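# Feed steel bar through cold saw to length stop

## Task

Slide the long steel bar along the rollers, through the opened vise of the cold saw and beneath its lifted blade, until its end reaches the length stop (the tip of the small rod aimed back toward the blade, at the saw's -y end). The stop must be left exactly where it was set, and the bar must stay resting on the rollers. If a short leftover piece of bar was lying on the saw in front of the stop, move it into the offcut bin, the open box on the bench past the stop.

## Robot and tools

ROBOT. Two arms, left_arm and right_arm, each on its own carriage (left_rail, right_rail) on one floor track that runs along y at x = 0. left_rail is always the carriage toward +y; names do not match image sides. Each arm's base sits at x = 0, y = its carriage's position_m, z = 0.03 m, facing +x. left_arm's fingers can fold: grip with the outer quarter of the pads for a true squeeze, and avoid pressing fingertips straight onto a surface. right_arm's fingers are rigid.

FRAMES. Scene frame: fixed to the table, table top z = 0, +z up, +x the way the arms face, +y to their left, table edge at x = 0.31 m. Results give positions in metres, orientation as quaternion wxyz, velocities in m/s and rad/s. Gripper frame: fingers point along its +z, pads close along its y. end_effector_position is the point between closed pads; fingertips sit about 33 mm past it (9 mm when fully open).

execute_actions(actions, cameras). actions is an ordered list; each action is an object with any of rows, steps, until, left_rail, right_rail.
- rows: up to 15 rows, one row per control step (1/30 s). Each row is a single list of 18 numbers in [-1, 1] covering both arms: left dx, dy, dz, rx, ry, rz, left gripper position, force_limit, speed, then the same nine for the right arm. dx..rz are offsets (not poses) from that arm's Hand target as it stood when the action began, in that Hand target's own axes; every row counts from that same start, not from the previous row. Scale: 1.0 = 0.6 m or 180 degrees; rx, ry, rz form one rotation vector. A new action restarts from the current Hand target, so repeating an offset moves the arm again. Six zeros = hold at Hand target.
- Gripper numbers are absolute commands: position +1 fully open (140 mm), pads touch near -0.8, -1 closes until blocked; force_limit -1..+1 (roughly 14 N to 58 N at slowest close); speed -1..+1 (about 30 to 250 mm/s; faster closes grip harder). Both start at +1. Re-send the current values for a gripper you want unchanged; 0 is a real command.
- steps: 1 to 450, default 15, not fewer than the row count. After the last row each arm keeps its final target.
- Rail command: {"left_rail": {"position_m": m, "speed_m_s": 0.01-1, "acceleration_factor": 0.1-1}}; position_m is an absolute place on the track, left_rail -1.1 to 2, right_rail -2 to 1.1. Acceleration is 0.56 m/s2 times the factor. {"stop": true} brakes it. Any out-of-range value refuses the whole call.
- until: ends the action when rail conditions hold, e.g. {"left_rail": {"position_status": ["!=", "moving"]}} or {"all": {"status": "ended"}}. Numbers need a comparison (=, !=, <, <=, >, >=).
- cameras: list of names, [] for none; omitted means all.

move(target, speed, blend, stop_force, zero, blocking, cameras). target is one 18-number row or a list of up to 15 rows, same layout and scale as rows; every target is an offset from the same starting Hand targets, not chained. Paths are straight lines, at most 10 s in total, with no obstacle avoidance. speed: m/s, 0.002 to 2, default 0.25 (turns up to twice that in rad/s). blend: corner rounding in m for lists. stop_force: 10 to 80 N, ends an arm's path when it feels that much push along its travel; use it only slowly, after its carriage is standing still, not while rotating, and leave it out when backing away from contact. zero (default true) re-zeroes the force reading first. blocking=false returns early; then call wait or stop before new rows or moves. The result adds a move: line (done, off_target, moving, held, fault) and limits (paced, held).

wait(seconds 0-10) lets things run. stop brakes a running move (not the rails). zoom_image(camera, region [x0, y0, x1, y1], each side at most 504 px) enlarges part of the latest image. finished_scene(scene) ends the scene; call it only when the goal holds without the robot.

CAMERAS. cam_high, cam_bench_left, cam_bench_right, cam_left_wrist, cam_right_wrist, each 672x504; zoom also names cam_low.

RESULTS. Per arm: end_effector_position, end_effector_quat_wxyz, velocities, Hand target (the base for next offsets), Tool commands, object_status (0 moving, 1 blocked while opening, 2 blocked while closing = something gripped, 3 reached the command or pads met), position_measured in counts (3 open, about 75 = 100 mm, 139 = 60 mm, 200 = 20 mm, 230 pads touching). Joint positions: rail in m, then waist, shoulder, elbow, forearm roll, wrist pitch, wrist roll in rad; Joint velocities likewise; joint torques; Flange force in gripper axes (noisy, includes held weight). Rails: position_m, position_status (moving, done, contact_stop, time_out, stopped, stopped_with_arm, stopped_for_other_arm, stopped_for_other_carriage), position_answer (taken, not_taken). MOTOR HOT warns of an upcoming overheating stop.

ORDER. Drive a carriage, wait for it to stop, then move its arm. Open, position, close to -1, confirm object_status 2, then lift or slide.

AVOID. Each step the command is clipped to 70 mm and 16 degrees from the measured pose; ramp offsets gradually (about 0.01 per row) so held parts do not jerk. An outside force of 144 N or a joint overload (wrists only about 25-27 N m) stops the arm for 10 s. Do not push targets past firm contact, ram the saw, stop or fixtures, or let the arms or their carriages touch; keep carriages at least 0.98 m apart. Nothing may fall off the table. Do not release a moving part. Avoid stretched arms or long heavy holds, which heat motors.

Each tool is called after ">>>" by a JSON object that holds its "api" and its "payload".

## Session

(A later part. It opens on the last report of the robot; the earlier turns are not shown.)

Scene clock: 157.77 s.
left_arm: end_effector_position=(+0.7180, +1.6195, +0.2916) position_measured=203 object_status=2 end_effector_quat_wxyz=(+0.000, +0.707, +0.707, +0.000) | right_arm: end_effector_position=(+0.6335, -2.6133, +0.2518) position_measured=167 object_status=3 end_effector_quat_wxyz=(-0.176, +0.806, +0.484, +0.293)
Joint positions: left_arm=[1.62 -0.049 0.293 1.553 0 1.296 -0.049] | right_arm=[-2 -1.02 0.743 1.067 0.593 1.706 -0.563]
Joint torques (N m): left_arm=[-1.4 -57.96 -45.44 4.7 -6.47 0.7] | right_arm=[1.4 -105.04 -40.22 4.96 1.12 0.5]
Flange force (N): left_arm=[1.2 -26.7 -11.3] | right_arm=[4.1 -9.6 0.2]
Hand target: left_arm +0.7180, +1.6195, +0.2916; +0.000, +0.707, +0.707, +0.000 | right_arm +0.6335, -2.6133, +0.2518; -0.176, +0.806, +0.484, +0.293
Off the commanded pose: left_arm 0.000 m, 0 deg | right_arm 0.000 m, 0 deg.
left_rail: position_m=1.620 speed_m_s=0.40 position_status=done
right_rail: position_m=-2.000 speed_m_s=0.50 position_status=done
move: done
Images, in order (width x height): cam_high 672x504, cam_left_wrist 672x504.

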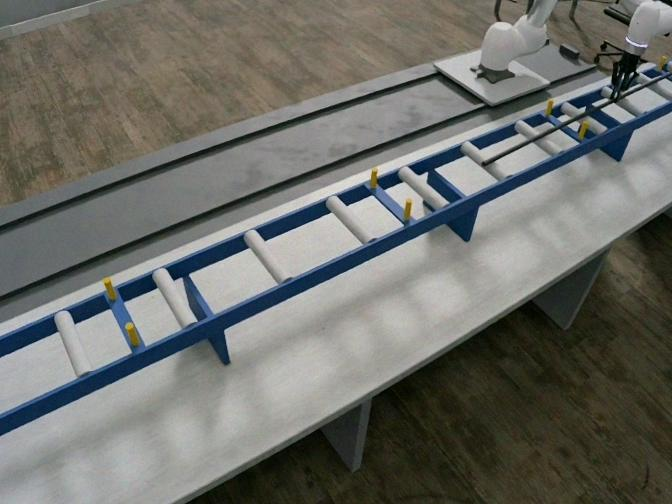

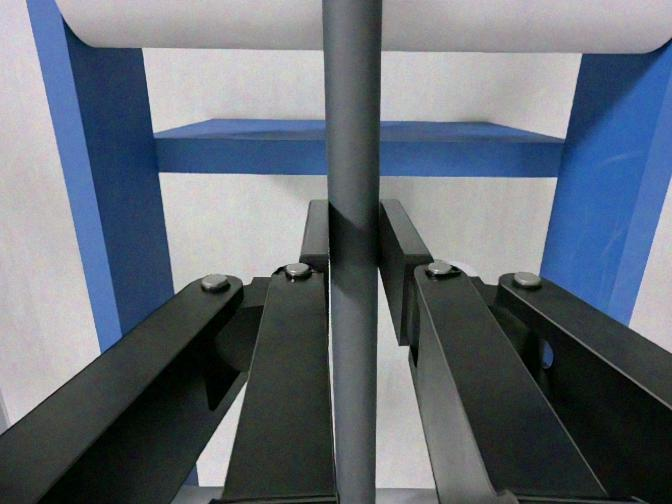

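>>> {"api": "execute_actions", "payload": {"actions": [{"left_rail":{"position_m":-0.4,"speed_m_s":0.4,"acceleration_factor":0.3},"steps":400,"until":{"left_rail":{"position_status":["!=","moving"]}}}], "cameras": ["cam_bench_right","cam_left_wrist"]}}

>>> {"api": "zoom_image", "payload": {"camera": "cam_bench_right", "region": [340, 210, 460, 300]}}

Scene clock: 179.07 s.
left_arm: end_effector_position=(+0.7180, -0.4005, +0.2916) position_measured=203 object_status=2 end_effector_quat_wxyz=(+0.000, +0.707, +0.707, +0.000) | right_arm: end_effector_position=(+0.6335, -2.6133, +0.2518) position_measured=167 object_status=3 end_effector_quat_wxyz=(-0.176, +0.806, +0.484, +0.293)
Joint positions: left_arm=[-0.4 -0.049 0.293 1.553 0 1.296 -0.049] | right_arm=[-2 -1.02 0.743 1.067 0.593 1.706 -0.563]
Joint torques (N m): left_arm=[-1.05 -84.66 -55.6 4.18 0.52 0.41] | right_arm=[1.31 -104.92 -40.25 4.94 1.15 0.52]
Flange force (N): left_arm=[1.0 -9.8 25.4] | right_arm=[4.1 -9.8 0.5]
Hand target: left_arm +0.7180, -0.4005, +0.2916; +0.000, +0.707, +0.707, +0.000 | right_arm +0.6335, -2.6133, +0.2518; -0.176, +0.806, +0.484, +0.293
Tool commands: left_gripper/position=-1.0 left_gripper/force_limit=+0.5 left_gripper/speed=-1.0 right_gripper/position=-0.3 right_gripper/force_limit=+1.0 right_gripper/speed=-0.9
Off the commanded pose: left_arm 0.000 m, 0 deg | right_arm 0.000 m, 0 deg.
left_rail: position_m=-0.400 speed_m_s=0.40 position_status=done
right_rail: position_m=-2.000 speed_m_s=0.50 position_status=done
Images, in order (width x height): cam_bench_right 672x504, cam_left_wrist 672x504.

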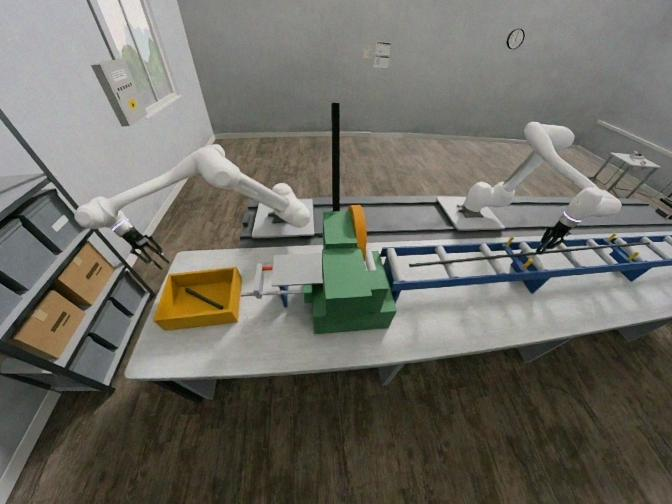

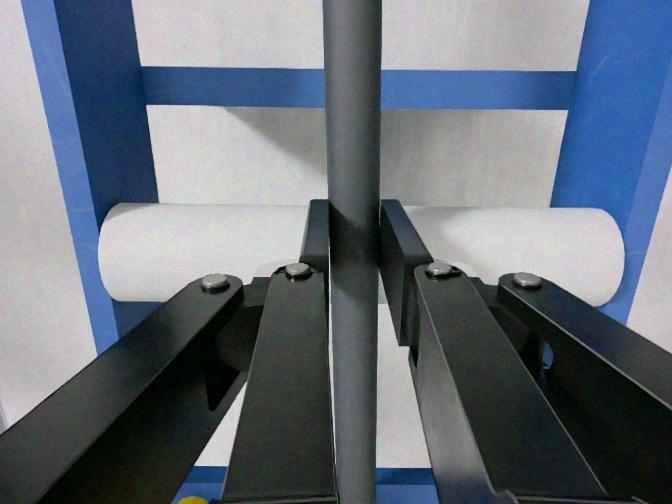

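Scaled by 4.200 from the camera's 672x504 image, which has a finer 960x720 frame.

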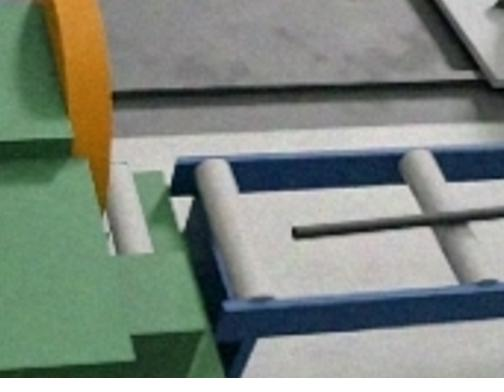

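>>> {"api": "move", "payload": {"target": [0,0,-0.004,0,0,0.0167,-1,0.5,-1,0,0,0,0,0,0,-0.3,1,-0.9], "cameras": ["cam_bench_right","cam_left_wrist"], "speed": 0.03}}

>>> {"api": "zoom_image", "payload": {"camera": "cam_bench_right", "region": [340, 210, 460, 300]}}

Scene clock: 188.43 s.
left_arm: end_effector_position=(+0.7180, -0.4005, +0.2941) position_measured=203 object_status=2 end_effector_quat_wxyz=(+0.000, +0.725, +0.688, +0.000) | right_arm: end_effector_position=(+0.6335, -2.6133, +0.2518) position_measured=167 object_status=3 end_effector_quat_wxyz=(-0.176, +0.806, +0.484, +0.293)
Joint positions: left_arm=[-0.4 -0.049 0.292 1.55 0 1.3 0.004] | right_arm=[-2 -1.02 0.743 1.067 0.593 1.706 -0.563]
Joint torques (N m): left_arm=[-1.84 -85.2 -56.26 4.36 0.5 0.96] | right_arm=[1.2 -104.97 -40.04 4.93 1.11 0.47]
Flange force (N): left_arm=[0.5 -9.9 26.5] | right_arm=[4.4 -9.4 -0.2]
Hand target: left_arm +0.7180, -0.4005, +0.2940; +0.000, +0.725, +0.688, +0.000 | right_arm +0.6335, -2.6133, +0.2518; -0.176, +0.806, +0.484, +0.293
Off the commanded pose: left_arm 0.000 m, 0 deg | right_arm 0.000 m, 0 deg.
left_rail: position_m=-0.400 speed_m_s=0.40 position_status=done
right_rail: position_m=-2.000 speed_m_s=0.50 position_status=done
move: done
Images, in order (width x height): cam_bench_right 672x504, cam_left_wrist 672x504.

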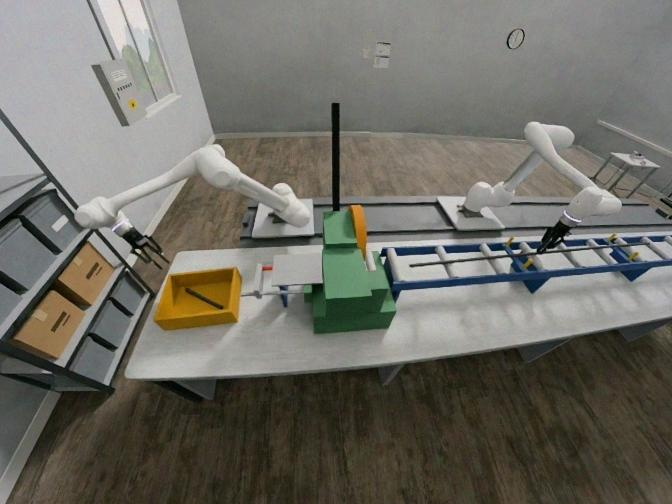

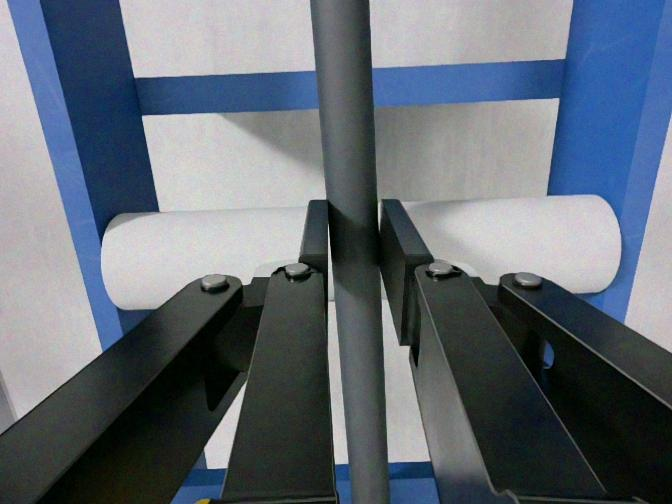

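Scaled by 4.200 from the camera's 672x504 image, which has a finer 960x720 frame.

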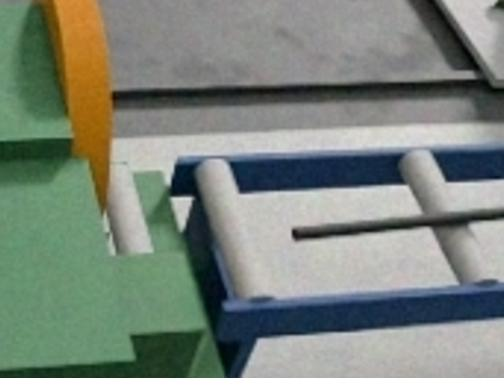

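>>> {"api": "move", "payload": {"target": [[0.0,0,0,0,0,-0.0167,-1,0.5,-1,0,0,0,0,0,0,-0.3,1,-0.9],[0.2,-0.037,0,0,0,-0.0167,-1,0.5,-1,0,0,0,0,0,0,-0.3,1,-0.9]], "cameras": ["cam_left_wrist","cam_bench_right"], "speed": 0.06}}

>>> {"api": "zoom_image", "payload": {"camera": "cam_bench_right", "region": [340, 210, 460, 300]}}

>>> {"api": "zoom_image", "payload": {"camera": "cam_bench_right", "region": [420, 200, 672, 389]}}

Scene clock: 215.63 s.
left_arm: end_effector_position=(+0.7021, -0.2795, +0.2940) position_measured=205 object_status=2 end_effector_quat_wxyz=(+0.000, +0.707, +0.707, +0.000) | right_arm: end_effector_position=(+0.6335, -2.6133, +0.2518) position_measured=167 object_status=3 end_effector_quat_wxyz=(-0.176, +0.806, +0.484, +0.293)
Joint positions: left_arm=[-0.4 0.121 0.283 1.561 0 1.297 0.121] | right_arm=[-2 -1.02 0.743 1.067 0.593 1.706 -0.563]
Joint torques (N m): left_arm=[2.41 -35.79 -2.64 5.52 10.84 -0.05] | right_arm=[1.08 -105.16 -40.09 4.94 1.13 0.48]
Flange force (N): left_arm=[-0.1 19.8 -45.5] | right_arm=[4.0 -8.9 0.0]
Hand target: left_arm +0.7021, -0.2795, +0.2940; +0.000, +0.707, +0.707, +0.000 | right_arm +0.6335, -2.6133, +0.2518; -0.176, +0.806, +0.484, +0.293
Off the commanded pose: left_arm 0.000 m, 0 deg | right_arm 0.000 m, 0 deg.
left_rail: position_m=-0.400 speed_m_s=0.40 position_status=done
right_rail: position_m=-2.000 speed_m_s=0.50 position_status=done
move: done
Images, in order (width x height): cam_bench_right 672x504, cam_left_wrist 672x504.

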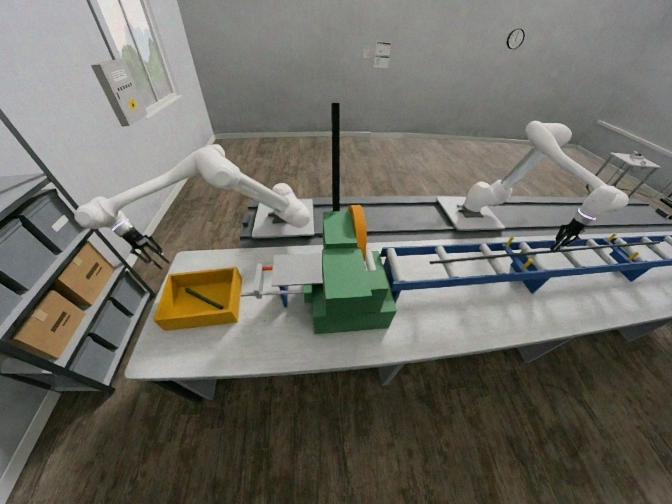

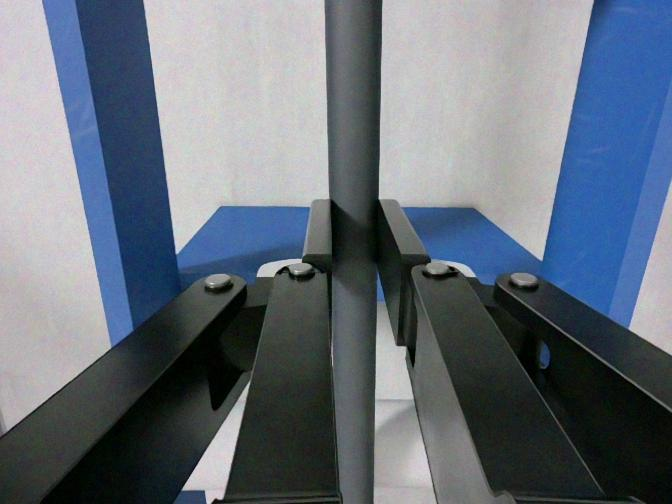

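Scaled by 4.200 from the camera's 672x504 image, which has a finer 960x720 frame.

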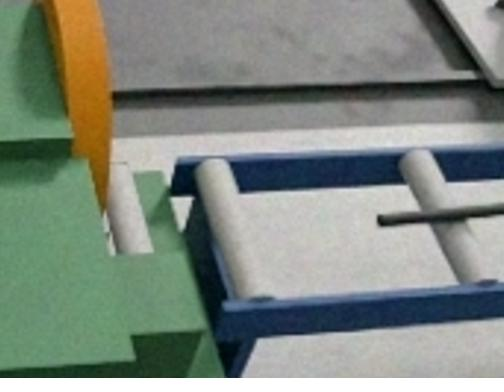

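Scaled by 2.000 from the camera's 672x504 image, which has a finer 960x720 frame.

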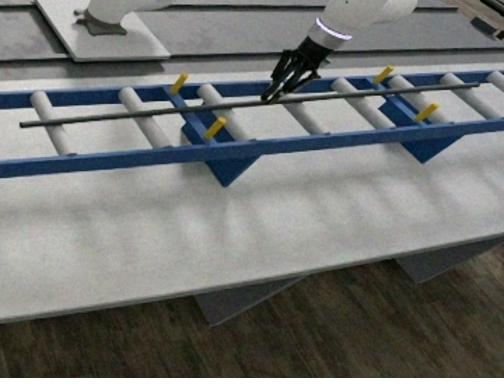

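>>> {"api": "execute_actions", "payload": {"actions": [{"rows":[[0,0,0,0,0,0,-0.1,0.5,-1,0,0,0,0,0,0,-0.3,1,-0.9]],"steps":50}], "cameras": []}}

>>> {"api": "move", "payload": {"target": [-0.2,-0.035,-0.2,0,0,0,-0.1,0.5,-1,0,0,0,0,0,0,-0.3,1,-0.9], "speed": 0.2, "cameras": []}}

>>> {"api": "execute_actions", "payload": {"actions": [{"left_rail":{"position_m":0.32,"speed_m_s":0.4,"acceleration_factor":0.6},"steps":400,"until":{"left_rail":{"position_status":["!=","moving"]}}}], "cameras": ["cam_bench_right","cam_left_wrist"]}}

>>> {"api": "zoom_image", "payload": {"camera": "cam_bench_right", "region": [340, 210, 460, 300]}}

>>> {"api": "zoom_image", "payload": {"camera": "cam_bench_right", "region": [420, 200, 672, 389]}}

Scene clock: 248.50 s.
left_arm: end_effector_position=(+0.7021, -0.2795, +0.2940) position_measured=141 object_status=3 end_effector_quat_wxyz=(+0.000, +0.707, +0.707, +0.000) | right_arm: end_effector_position=(+0.6335, -2.6133, +0.2518) position_measured=167 object_status=3 end_effector_quat_wxyz=(-0.176, +0.806, +0.484, +0.293)
Joint positions: left_arm=[-0.4 0.122 0.283 1.561 0 1.297 0.121] | right_arm=[-2 -1.02 0.743 1.067 0.593 1.706 -0.563]
Joint torques (N m): left_arm=[-0.07 -63.52 -40.42 4.02 0.01 -0.38] | right_arm=[1.32 -105.09 -40.29 4.94 1.12 0.5]
Flange force (N): left_arm=[-1.2 -9.3 -3.7] | right_arm=[4.5 -9.9 0.3]
Hand target: left_arm +0.7021, -0.2795, +0.2940; +0.000, +0.707, +0.707, +0.000 | right_arm +0.6335, -2.6133, +0.2518; -0.176, +0.806, +0.484, +0.293
Off the commanded pose: left_arm 0.000 m, 0 deg | right_arm 0.000 m, 0 deg.
left_rail: position_m=-0.400 speed_m_s=0.40 position_status=done
right_rail: position_m=-2.000 speed_m_s=0.50 position_status=done
No camera images: "cameras" was empty.

Scene clock: 249.73 s.
left_arm: end_effector_position=(+0.6811, -0.3995, +0.4141) position_measured=141 object_status=3 end_effector_quat_wxyz=(+0.000, +0.707, +0.707, +0.000) | right_arm: end_effector_position=(+0.6335, -2.6133, +0.2518) position_measured=167 object_status=3 end_effector_quat_wxyz=(-0.176, +0.806, +0.484, +0.293)
Joint positions: left_arm=[-0.4 -0.05 0.2 1.449 0 1.493 -0.05] | right_arm=[-2 -1.02 0.743 1.067 0.593 1.706 -0.563]
Joint torques (N m): left_arm=[-0.99 -56.72 -41.82 4.16 -0.01 -0.38] | right_arm=[1.2 -105.13 -40.09 4.98 1.1 0.53]
Flange force (N): left_arm=[1.5 -9.3 -1.9] | right_arm=[4.1 -9.3 -0.1]
Hand target: left_arm +0.6811, -0.3995, +0.4140; +0.000, +0.707, +0.707, +0.000 | right_arm +0.6335, -2.6133, +0.2518; -0.176, +0.806, +0.484, +0.293
Off the commanded pose: left_arm 0.000 m, 0 deg | right_arm 0.000 m, 0 deg.
left_rail: position_m=-0.400 speed_m_s=0.40 position_status=done
right_rail: position_m=-2.000 speed_m_s=0.50 position_status=done
move: done
No camera images: "cameras" was empty.

Scene clock: 252.93 s.
left_arm: end_effector_position=(+0.6811, +0.3205, +0.4140) position_measured=141 object_status=3 end_effector_quat_wxyz=(+0.000, +0.707, +0.707, +0.000) | right_arm: end_effector_position=(+0.6335, -2.6133, +0.2518) position_measured=167 object_status=3 end_effector_quat_wxyz=(-0.176, +0.806, +0.484, +0.293)
Joint positions: left_arm=[0.32 -0.05 0.2 1.449 0 1.493 -0.05] | right_arm=[-2 -1.02 0.743 1.067 0.593 1.706 -0.563]
Joint torques (N m): left_arm=[-0.69 -56.75 -41.92 4.2 0.02 -0.4] | right_arm=[1.23 -105.16 -40.07 4.99 1.13 0.5]
Flange force (N): left_arm=[1.8 -9.3 -1.5] | right_arm=[4.1 -9.3 -0.3]
Hand target: left_arm +0.6811, +0.3205, +0.4140; +0.000, +0.707, +0.707, +0.000 | right_arm +0.6335, -2.6133, +0.2518; -0.176, +0.806, +0.484, +0.293
Tool commands: left_gripper/position=-0.1 left_gripper/force_limit=+0.5 left_gripper/speed=-1.0 right_gripper/position=-0.3 right_gripper/force_limit=+1.0 right_gripper/speed=-0.9
Off the commanded pose: left_arm 0.000 m, 0 deg | right_arm 0.000 m, 0 deg.
left_rail: position_m=0.320 speed_m_s=0.40 position_status=done
right_rail: position_m=-2.000 speed_m_s=0.50 position_status=done
Images, in order (width x height): cam_bench_right 672x504, cam_left_wrist 672x504.

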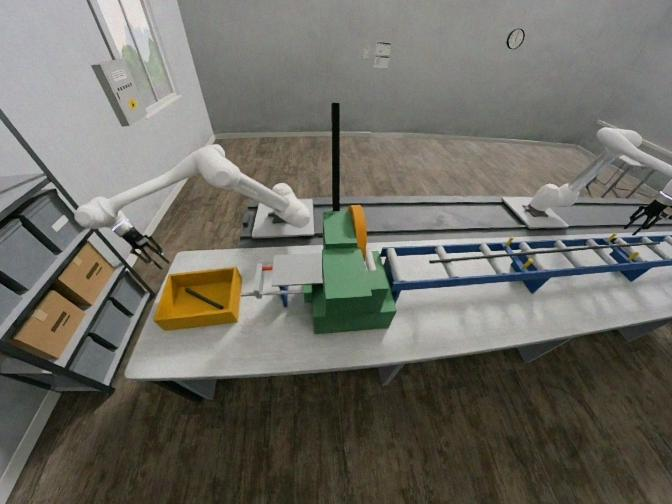

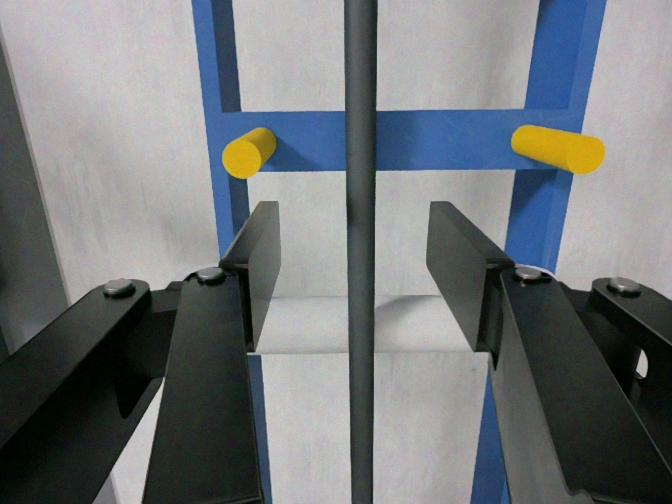

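Scaled by 4.200 from the camera's 672x504 image, which has a finer 960x720 frame.

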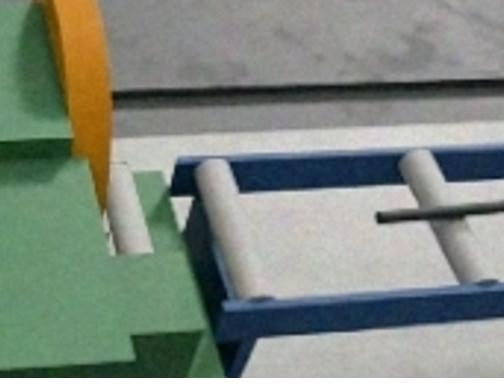

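Scaled by 2.000 from the camera's 672x504 image, which has a finer 960x720 frame.

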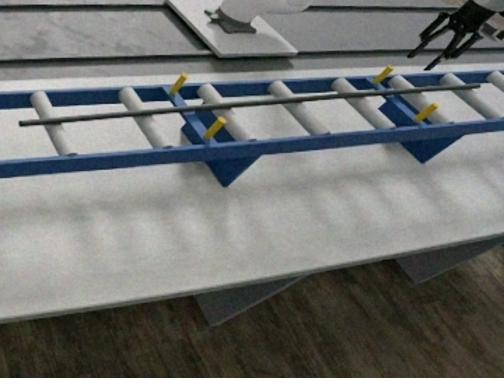

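>>> {"api": "move", "payload": {"target": [-0.067,0.0205,0.212,0,0,0,-0.1,0.5,-1,0,0,0,0,0,0,-0.3,1,-0.9], "speed": 0.1, "stop_force": 15, "cameras": ["cam_left_wrist"]}}

Scene clock: 264.20 s.
left_arm: end_effector_position=(+0.6934, +0.2802, +0.2868) position_measured=141 object_status=3 end_effector_quat_wxyz=(+0.000, +0.707, +0.707, +0.000) | right_arm: end_effector_position=(+0.6335, -2.6133, +0.2518) position_measured=167 object_status=3 end_effector_quat_wxyz=(-0.176, +0.806, +0.484, +0.293)
Joint positions: left_arm=[0.32 -0.107 0.259 1.607 0 1.276 -0.107] | right_arm=[-2 -1.02 0.743 1.067 0.593 1.706 -0.563]
Joint torques (N m): left_arm=[-0.26 -60.92 -40.16 4 0.14 -0.38] | right_arm=[1.3 -105.4 -40.13 4.97 1.17 0.51]
Flange force (N): left_arm=[1.4 -9.1 -3.5] | right_arm=[4.9 -9.4 -0.1]
Hand target: left_arm +0.6934, +0.2803, +0.2868; +0.000, +0.707, +0.707, +0.000 | right_arm +0.6335, -2.6133, +0.2518; -0.176, +0.806, +0.484, +0.293
Off the commanded pose: left_arm 0.000 m, 0 deg | right_arm 0.000 m, 0 deg.
left_rail: position_m=0.320 speed_m_s=0.40 position_status=done
right_rail: position_m=-2.000 speed_m_s=0.50 position_status=done
move: done
Images, in order (width x height): cam_left_wrist 672x504.

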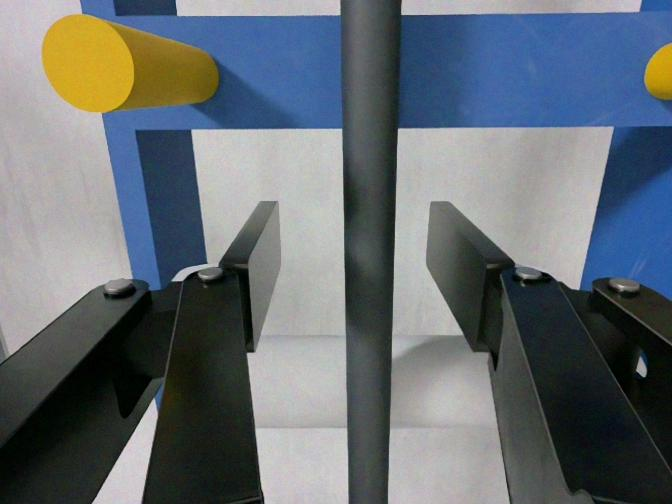

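>>> {"api": "move", "payload": {"target": [0,0.011,0,0,0,0,-0.1,0.5,-1,0,0,0,0,0,0,-0.3,1,-0.9], "speed": 0.05, "cameras": []}}

>>> {"api": "execute_actions", "payload": {"actions": [{"rows":[[0,0,0,0,0,0,-1,0.5,-1,0,0,0,0,0,0,-0.3,1,-0.9]],"steps":80}], "cameras": []}}

>>> {"api": "move", "payload": {"target": [0,0.048,0,0,0,0,-1,0.5,-1,0,0,0,0,0,0,-0.3,1,-0.9], "speed": 0.04, "cameras": ["cam_left_wrist","cam_bench_right"]}}

>>> {"api": "zoom_image", "payload": {"camera": "cam_bench_right", "region": [340, 210, 460, 300]}}

Scene clock: 273.50 s.
left_arm: end_effector_position=(+0.7000, +0.2803, +0.2868) position_measured=141 object_status=3 end_effector_quat_wxyz=(+0.000, +0.707, +0.707, +0.000) | right_arm: end_effector_position=(+0.6335, -2.6133, +0.2518) position_measured=167 object_status=3 end_effector_quat_wxyz=(-0.176, +0.806, +0.484, +0.293)
Joint positions: left_arm=[0.32 -0.106 0.269 1.593 0 1.279 -0.106] | right_arm=[-2 -1.02 0.743 1.067 0.593 1.706 -0.563]
Joint torques (N m): left_arm=[-0.2 -61.99 -40.16 4.04 0.08 -0.4] | right_arm=[1.21 -104.82 -40.14 4.92 1.12 0.45]
Flange force (N): left_arm=[1.2 -9.0 -3.6] | right_arm=[4.8 -9.9 -0.1]
Hand target: left_arm +0.7000, +0.2803, +0.2868; +0.000, +0.707, +0.707, +0.000 | right_arm +0.6335, -2.6133, +0.2518; -0.176, +0.806, +0.484, +0.293
Off the commanded pose: left_arm 0.000 m, 0 deg | right_arm 0.000 m, 0 deg.
left_rail: position_m=0.320 speed_m_s=0.40 position_status=done
right_rail: position_m=-2.000 speed_m_s=0.50 position_status=done
move: done
No camera images: "cameras" was empty.

Scene clock: 276.37 s.
left_arm: end_effector_position=(+0.7000, +0.2803, +0.2868) position_measured=203 object_status=2 end_effector_quat_wxyz=(+0.000, +0.707, +0.707, +0.000) | right_arm: end_effector_position=(+0.6335, -2.6133, +0.2518) position_measured=167 object_status=3 end_effector_quat_wxyz=(-0.176, +0.806, +0.484, +0.293)
Joint positions: left_arm=[0.32 -0.106 0.269 1.593 0 1.279 -0.106] | right_arm=[-2 -1.02 0.743 1.067 0.593 1.706 -0.563]
Joint torques (N m): left_arm=[-0.63 -51.29 -38.78 4.74 -4.54 0.45] | right_arm=[1.4 -105.09 -40.34 4.92 1.12 0.53]
Flange force (N): left_arm=[1.5 -20.8 -18.5] | right_arm=[4.0 -10.0 0.2]
Hand target: left_arm +0.7000, +0.2803, +0.2868; +0.000, +0.707, +0.707, +0.000 | right_arm +0.6335, -2.6133, +0.2518; -0.176, +0.806, +0.484, +0.293
Off the commanded pose: left_arm 0.000 m, 0 deg | right_arm 0.000 m, 0 deg.
left_rail: position_m=0.320 speed_m_s=0.40 position_status=done
right_rail: position_m=-2.000 speed_m_s=0.50 position_status=done
No camera images: "cameras" was empty.

Scene clock: 277.40 s.
left_arm: end_effector_position=(+0.7288, +0.2803, +0.2868) position_measured=203 object_status=2 end_effector_quat_wxyz=(+0.000, +0.707, +0.707, +0.000) | right_arm: end_effector_position=(+0.6335, -2.6133, +0.2518) position_measured=167 object_status=3 end_effector_quat_wxyz=(-0.176, +0.806, +0.484, +0.293)
Joint positions: left_arm=[0.32 -0.102 0.314 1.534 0 1.294 -0.102] | right_arm=[-2 -1.02 0.743 1.067 0.593 1.706 -0.563]
Joint torques (N m): left_arm=[1.63 -50.91 -39.53 4.8 -7.14 -1.2] | right_arm=[1.21 -105 -40.2 4.95 1.13 0.49]
Flange force (N): left_arm=[1.4 -28.2 -24.0] | right_arm=[5.5 -10.4 -0.2]
Hand target: left_arm +0.7288, +0.2803, +0.2868; +0.000, +0.707, +0.707, +0.000 | right_arm +0.6335, -2.6133, +0.2518; -0.176, +0.806, +0.484, +0.293
Off the commanded pose: left_arm 0.000 m, 0 deg | right_arm 0.000 m, 0 deg.
left_rail: position_m=0.320 speed_m_s=0.40 position_status=done
right_rail: position_m=-2.000 speed_m_s=0.50 position_status=done
move: done
Images, in order (width x height): cam_bench_right 672x504, cam_left_wrist 672x504.

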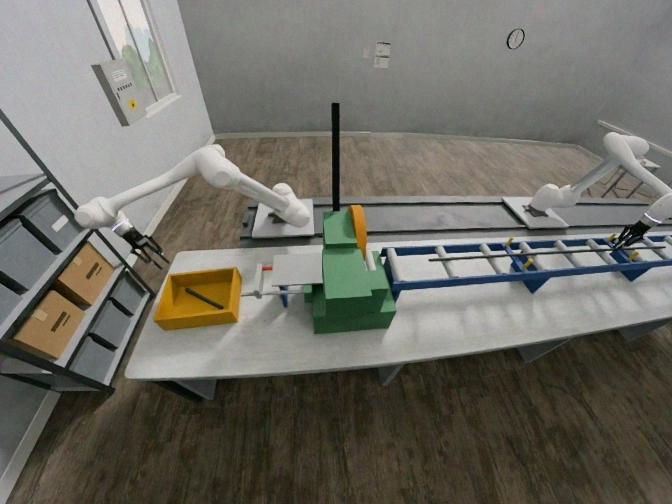

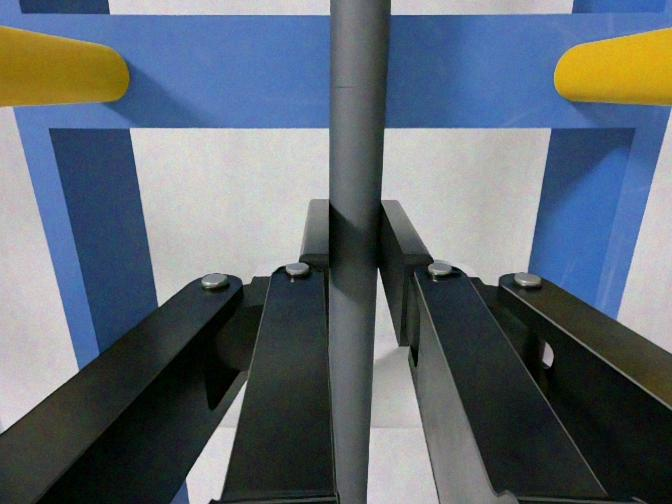

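Scaled by 4.200 from the camera's 672x504 image, which has a finer 960x720 frame.

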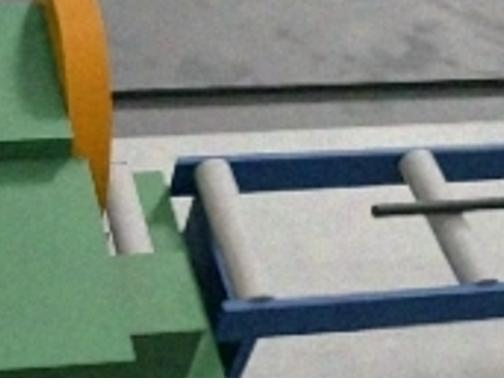

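>>> {"api": "move", "payload": {"target": [0,-0.004,-0.006,0,0,0,-1,0.5,-1,0,0,0,0,0,0,-0.3,1,-0.9], "speed": 0.03, "cameras": []}}

>>> {"api": "execute_actions", "payload": {"actions": [{"left_rail":{"position_m":0.12,"speed_m_s":0.2,"acceleration_factor":0.3},"steps":400,"until":{"left_rail":{"position_status":["!=","moving"]}}}], "cameras": ["cam_bench_right"]}}

>>> {"api": "zoom_image", "payload": {"camera": "cam_bench_right", "region": [340, 210, 460, 300]}}

Scene clock: 287.50 s.
left_arm: end_effector_position=(+0.7264, +0.2803, +0.2904) position_measured=203 object_status=2 end_effector_quat_wxyz=(+0.000, +0.707, +0.707, +0.000) | right_arm: end_effector_position=(+0.6335, -2.6133, +0.2518) position_measured=167 object_status=3 end_effector_quat_wxyz=(-0.176, +0.806, +0.484, +0.293)
Joint positions: left_arm=[0.32 -0.102 0.309 1.534 0 1.299 -0.102] | right_arm=[-2 -1.02 0.743 1.067 0.593 1.706 -0.563]
Joint torques (N m): left_arm=[-0.13 -88.32 -58.16 3.73 0.05 -0.81] | right_arm=[1.22 -105.12 -40.19 4.95 1.14 0.47]
Flange force (N): left_arm=[2.7 -12.1 28.6] | right_arm=[4.4 -9.5 0.0]
Hand target: left_arm +0.7264, +0.2803, +0.2904; +0.000, +0.707, +0.707, +0.000 | right_arm +0.6335, -2.6133, +0.2518; -0.176, +0.806, +0.484, +0.293
Off the commanded pose: left_arm 0.000 m, 0 deg | right_arm 0.000 m, 0 deg.
left_rail: position_m=0.320 speed_m_s=0.40 position_status=done
right_rail: position_m=-2.000 speed_m_s=0.50 position_status=done
move: done
No camera images: "cameras" was empty.

Scene clock: 289.90 s.
left_arm: end_effector_position=(+0.7264, +0.0803, +0.2904) position_measured=203 object_status=2 end_effector_quat_wxyz=(+0.000, +0.707, +0.707, +0.000) | right_arm: end_effector_position=(+0.6335, -2.6133, +0.2518) position_measured=167 object_status=3 end_effector_quat_wxyz=(-0.176, +0.806, +0.484, +0.293)
Joint positions: left_arm=[0.12 -0.102 0.309 1.534 0 1.299 -0.102] | right_arm=[-2 -1.02 0.743 1.067 0.593 1.706 -0.563]
Joint torques (N m): left_arm=[0.09 -86.87 -56.82 3.85 0.04 -0.81] | right_arm=[1.32 -104.89 -40.18 4.97 1.11 0.5]
Flange force (N): left_arm=[1.4 -11.3 26.3] | right_arm=[4.2 -9.7 0.1]
Hand target: left_arm +0.7264, +0.0803, +0.2904; +0.000, +0.707, +0.707, +0.000 | right_arm +0.6335, -2.6133, +0.2518; -0.176, +0.806, +0.484, +0.293
Tool commands: left_gripper/position=-1.0 left_gripper/force_limit=+0.5 left_gripper/speed=-1.0 right_gripper/position=-0.3 right_gripper/force_limit=+1.0 right_gripper/speed=-0.9
Off the commanded pose: left_arm 0.000 m, 0 deg | right_arm 0.000 m, 0 deg.
left_rail: position_m=0.120 speed_m_s=0.20 position_status=done
right_rail: position_m=-2.000 speed_m_s=0.50 position_status=done
Images, in order (width x height): cam_bench_right 672x504.

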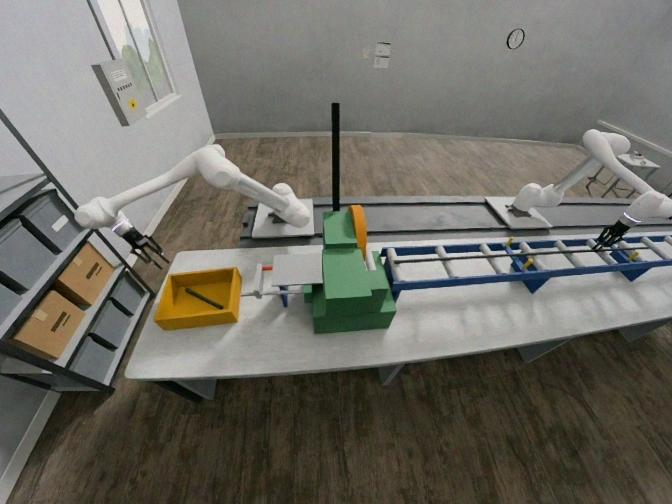

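Scaled by 4.200 from the camera's 672x504 image, which has a finer 960x720 frame.

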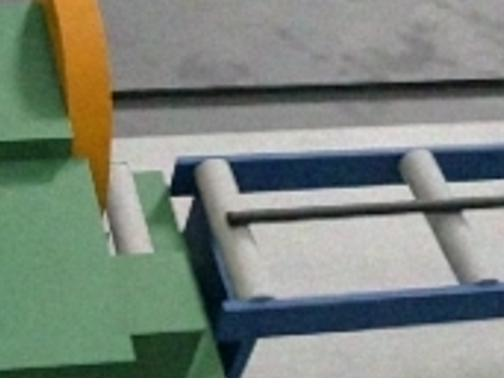

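>>> {"api": "move", "payload": {"target": [-0.5,0,0,0,0,0,-1,0.5,-1,0,0,0,0,0,0,-0.3,1,-0.9], "speed": 0.1, "stop_force": 20, "cameras": ["cam_bench_right"]}}

>>> {"api": "zoom_image", "payload": {"camera": "cam_bench_right", "region": [240, 200, 460, 330]}}

Scene clock: 297.87 s.
left_arm: end_effector_position=(+0.7264, -0.2197, +0.2904) position_measured=203 object_status=2 end_effector_quat_wxyz=(+0.000, +0.707, +0.707, +0.000) | right_arm: end_effector_position=(+0.6335, -2.6133, +0.2518) position_measured=167 object_status=3 end_effector_quat_wxyz=(-0.176, +0.806, +0.484, +0.293)
Joint positions: left_arm=[0.12 -0.48 0.426 1.369 0 1.347 -0.48] | right_arm=[-2 -1.02 0.743 1.067 0.593 1.706 -0.563]
Joint torques (N m): left_arm=[-0.11 -100.46 -57.72 3.93 -0.09 -0.62] | right_arm=[1.5 -104.91 -40.08 4.94 1.12 0.49]
Flange force (N): left_arm=[6.7 -11.6 26.4] | right_arm=[4.2 -9.8 -0.2]
Hand target: left_arm +0.7264, -0.2197, +0.2904; +0.000, +0.707, +0.707, +0.000 | right_arm +0.6335, -2.6133, +0.2518; -0.176, +0.806, +0.484, +0.293
Off the commanded pose: left_arm 0.000 m, 0 deg | right_arm 0.000 m, 0 deg.
left_rail: position_m=0.120 speed_m_s=0.20 position_status=done
right_rail: position_m=-2.000 speed_m_s=0.50 position_status=done
move: done
Images, in order (width x height): cam_bench_right 672x504.

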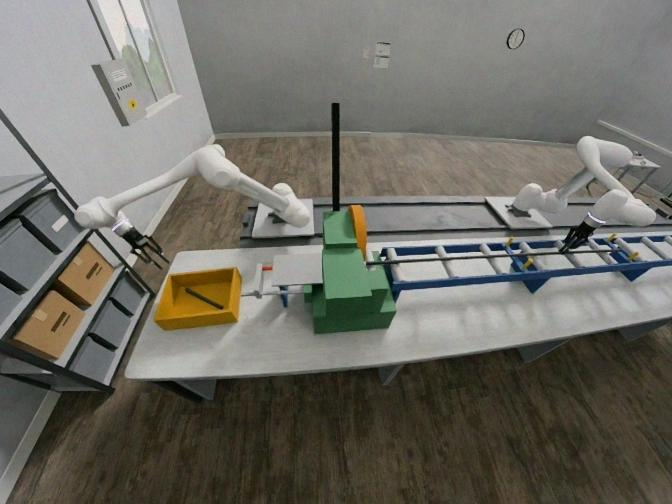

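Scaled by 2.291 from the camera's 672x504 image, which has a finer 960x720 frame.

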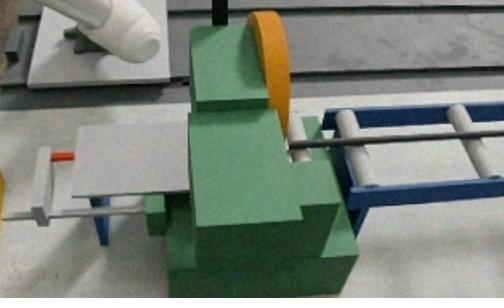

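Through the vise unobstructed. Continue.

>>> {"api": "execute_actions", "payload": {"actions": [{"left_rail":{"position_m":-0.06,"speed_m_s":0.08,"acceleration_factor":0.3},"steps":300,"until":{"left_rail":{"position_status":["!=","moving"]}}}], "cameras": ["cam_bench_right"]}}

>>> {"api": "zoom_image", "payload": {"camera": "cam_bench_right", "region": [240, 240, 340, 315]}}

Scene clock: 306.43 s.
left_arm: end_effector_position=(+0.7264, -0.3998, +0.2904) position_measured=203 object_status=2 end_effector_quat_wxyz=(+0.000, +0.707, +0.707, +0.000) | right_arm: end_effector_position=(+0.6335, -2.6133, +0.2518) position_measured=167 object_status=3 end_effector_quat_wxyz=(-0.176, +0.806, +0.484, +0.293)
Joint positions: left_arm=[-0.06 -0.481 0.426 1.369 0 1.347 -0.48] | right_arm=[-2 -1.02 0.743 1.067 0.593 1.706 -0.563]
Joint torques (N m): left_arm=[-0.24 -98.92 -56.15 3.89 -0.02 -0.6] | right_arm=[1.17 -105.05 -40.2 4.94 1.11 0.52]
Flange force (N): left_arm=[6.6 -10.4 24.0] | right_arm=[4.5 -9.5 0.3]
Hand target: left_arm +0.7264, -0.3997, +0.2904; +0.000, +0.707, +0.707, +0.000 | right_arm +0.6335, -2.6133, +0.2518; -0.176, +0.806, +0.484, +0.293
Tool commands: left_gripper/position=-1.0 left_gripper/force_limit=+0.5 left_gripper/speed=-1.0 right_gripper/position=-0.3 right_gripper/force_limit=+1.0 right_gripper/speed=-0.9
Off the commanded pose: left_arm 0.000 m, 0 deg | right_arm 0.000 m, 0 deg.
left_rail: position_m=-0.060 speed_m_s=0.08 position_status=done
right_rail: position_m=-2.000 speed_m_s=0.50 position_status=done
Images, in order (width x height): cam_bench_right 672x504.

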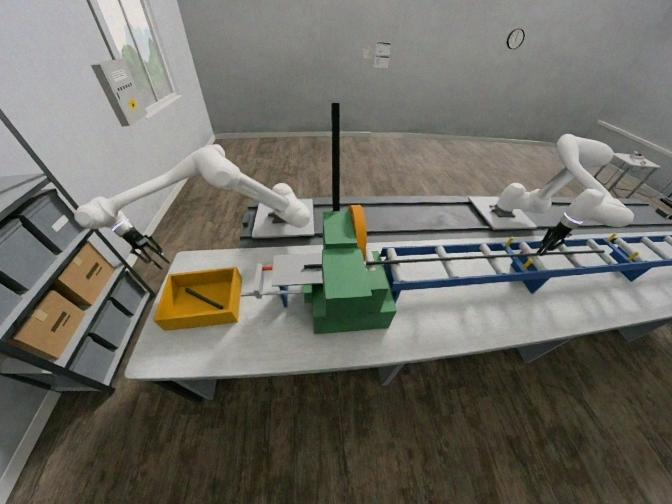

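Scaled by 5.040 from the camera's 672x504 image, which has a finer 960x720 frame.

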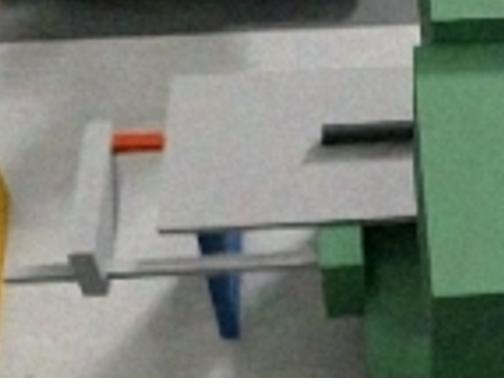

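>>> {"api": "execute_actions", "payload": {"actions": [{"left_rail":{"position_m":-0.197,"speed_m_s":0.08,"acceleration_factor":0.3},"steps":300,"until":{"left_rail":{"position_status":["!=","moving"]}}}], "cameras": ["cam_bench_right"]}}

>>> {"api": "zoom_image", "payload": {"camera": "cam_bench_right", "region": [240, 240, 340, 315]}}

Scene clock: 314.50 s.
left_arm: end_effector_position=(+0.7264, -0.5368, +0.2904) position_measured=203 object_status=2 end_effector_quat_wxyz=(+0.000, +0.707, +0.707, +0.000) | right_arm: end_effector_position=(+0.6335, -2.6133, +0.2518) position_measured=167 object_status=3 end_effector_quat_wxyz=(-0.176, +0.806, +0.484, +0.293)
Joint positions: left_arm=[-0.197 -0.481 0.426 1.369 0 1.347 -0.48] | right_arm=[-2 -1.02 0.743 1.067 0.593 1.706 -0.563]
Joint torques (N m): left_arm=[-0.32 -97.74 -55.8 3.94 -0.07 -0.58] | right_arm=[1.21 -104.97 -40.16 4.94 1.1 0.49]
Flange force (N): left_arm=[6.1 -11.5 23.1] | right_arm=[3.7 -9.3 0.2]
Hand target: left_arm +0.7264, -0.5367, +0.2904; +0.000, +0.707, +0.707, +0.000 | right_arm +0.6335, -2.6133, +0.2518; -0.176, +0.806, +0.484, +0.293
Tool commands: left_gripper/position=-1.0 left_gripper/force_limit=+0.5 left_gripper/speed=-1.0 right_gripper/position=-0.3 right_gripper/force_limit=+1.0 right_gripper/speed=-0.9
Off the commanded pose: left_arm 0.000 m, 0 deg | right_arm 0.000 m, 0 deg.
left_rail: position_m=-0.197 speed_m_s=0.08 position_status=done
right_rail: position_m=-2.000 speed_m_s=0.50 position_status=done
Images, in order (width x height): cam_bench_right 672x504.

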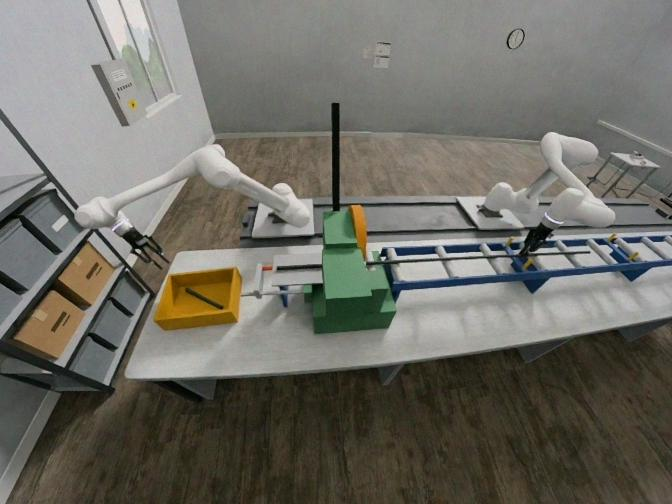

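Scaled by 5.040 from the camera's 672x504 image, which has a finer 960x720 frame.

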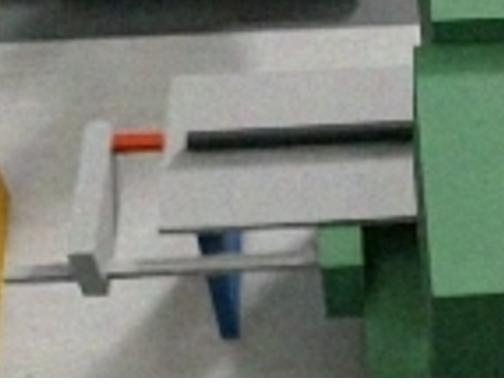

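>>> {"api": "move", "payload": {"target": [0,0,0.005,0,0,0,-1,0.5,-1,0,0,0,0,0,0,-0.3,1,-0.9], "speed": 0.03, "cameras": []}}

>>> {"api": "move", "payload": {"target": [-0.07,0,0,0,0,0,-1,0.5,-1,0,0,0,0,0,0,-0.3,1,-0.9], "speed": 0.01, "stop_force": 10, "cameras": ["cam_bench_right","cam_left_wrist"]}}

>>> {"api": "zoom_image", "payload": {"camera": "cam_bench_right", "region": [240, 240, 340, 315]}}

Scene clock: 322.13 s.
left_arm: end_effector_position=(+0.7264, -0.5367, +0.2875) position_measured=203 object_status=2 end_effector_quat_wxyz=(+0.000, +0.707, +0.707, +0.000) | right_arm: end_effector_position=(+0.6335, -2.6133, +0.2518) position_measured=167 object_status=3 end_effector_quat_wxyz=(-0.176, +0.806, +0.484, +0.293)
Joint positions: left_arm=[-0.197 -0.48 0.427 1.373 0 1.342 -0.48] | right_arm=[-2 -1.02 0.743 1.067 0.593 1.706 -0.563]
Joint torques (N m): left_arm=[-0.11 -53.81 -23.04 4.28 0.56 -0.59] | right_arm=[1.24 -104.98 -40.26 4.97 1.12 0.51]
Flange force (N): left_arm=[4.1 -6.9 -36.1] | right_arm=[4.9 -10.2 0.1]
Hand target: left_arm +0.7264, -0.5367, +0.2874; +0.000, +0.707, +0.707, +0.000 | right_arm +0.6335, -2.6133, +0.2518; -0.176, +0.806, +0.484, +0.293
Off the commanded pose: left_arm 0.000 m, 0 deg | right_arm 0.000 m, 0 deg.
left_rail: position_m=-0.197 speed_m_s=0.08 position_status=done
right_rail: position_m=-2.000 speed_m_s=0.50 position_status=done
move: done
No camera images: "cameras" was empty.

Scene clock: 325.20 s.
left_arm: end_effector_position=(+0.7265, -0.5613, +0.2874) position_measured=203 object_status=2 end_effector_quat_wxyz=(+0.000, +0.707, +0.707, +0.000) | right_arm: end_effector_position=(+0.6335, -2.6133, +0.2518) position_measured=167 object_status=3 end_effector_quat_wxyz=(-0.176, +0.806, +0.484, +0.293)
Joint positions: left_arm=[-0.197 -0.507 0.444 1.347 0 1.35 -0.507] | right_arm=[-2 -1.02 0.743 1.067 0.593 1.706 -0.563]
Joint torques (N m): left_arm=[-10.01 -60.73 -28.63 0.2 -0.19 -0.56] | right_arm=[1.38 -105.24 -40.24 4.94 1.09 0.48]
Flange force (N): left_arm=[16.4 -3.2 -26.4] | right_arm=[4.4 -9.8 -0.1]
Hand target: left_arm +0.7265, -0.5613, +0.2874; +0.000, +0.707, +0.707, +0.000 (not the last commanded pose) | right_arm +0.6335, -2.6133, +0.2518; -0.176, +0.806, +0.484, +0.293
Off the commanded pose: left_arm 0.017 m, 0 deg | right_arm 0.000 m, 0 deg.
left_rail: position_m=-0.197 speed_m_s=0.08 position_status=done
right_rail: position_m=-2.000 speed_m_s=0.50 position_status=done
move: contact (left_arm)
Images, in order (width x height): cam_bench_right 672x504, cam_left_wrist 672x504.

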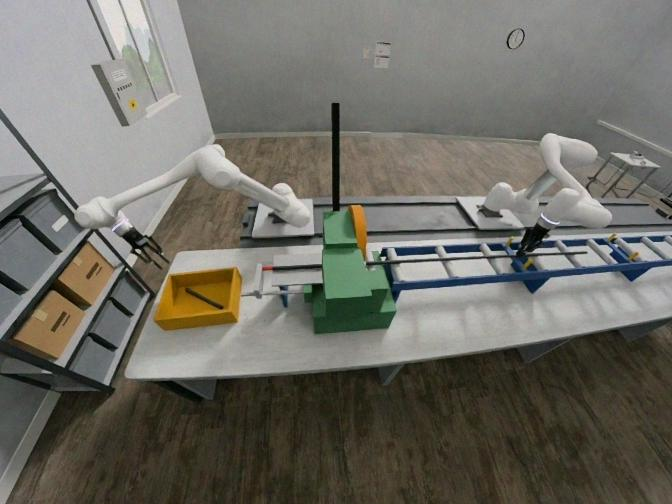

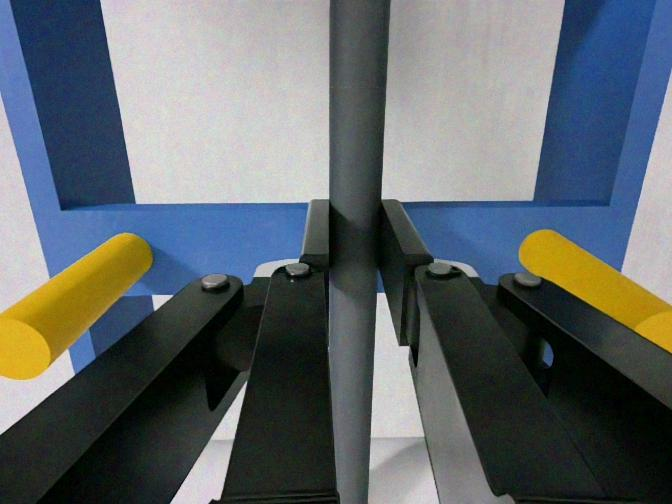

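Scaled by 5.040 from the camera's 672x504 image, which has a finer 960x720 frame.

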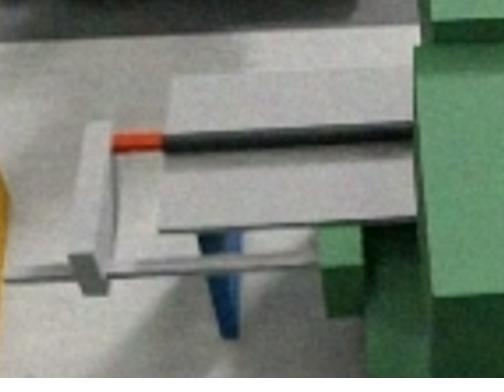

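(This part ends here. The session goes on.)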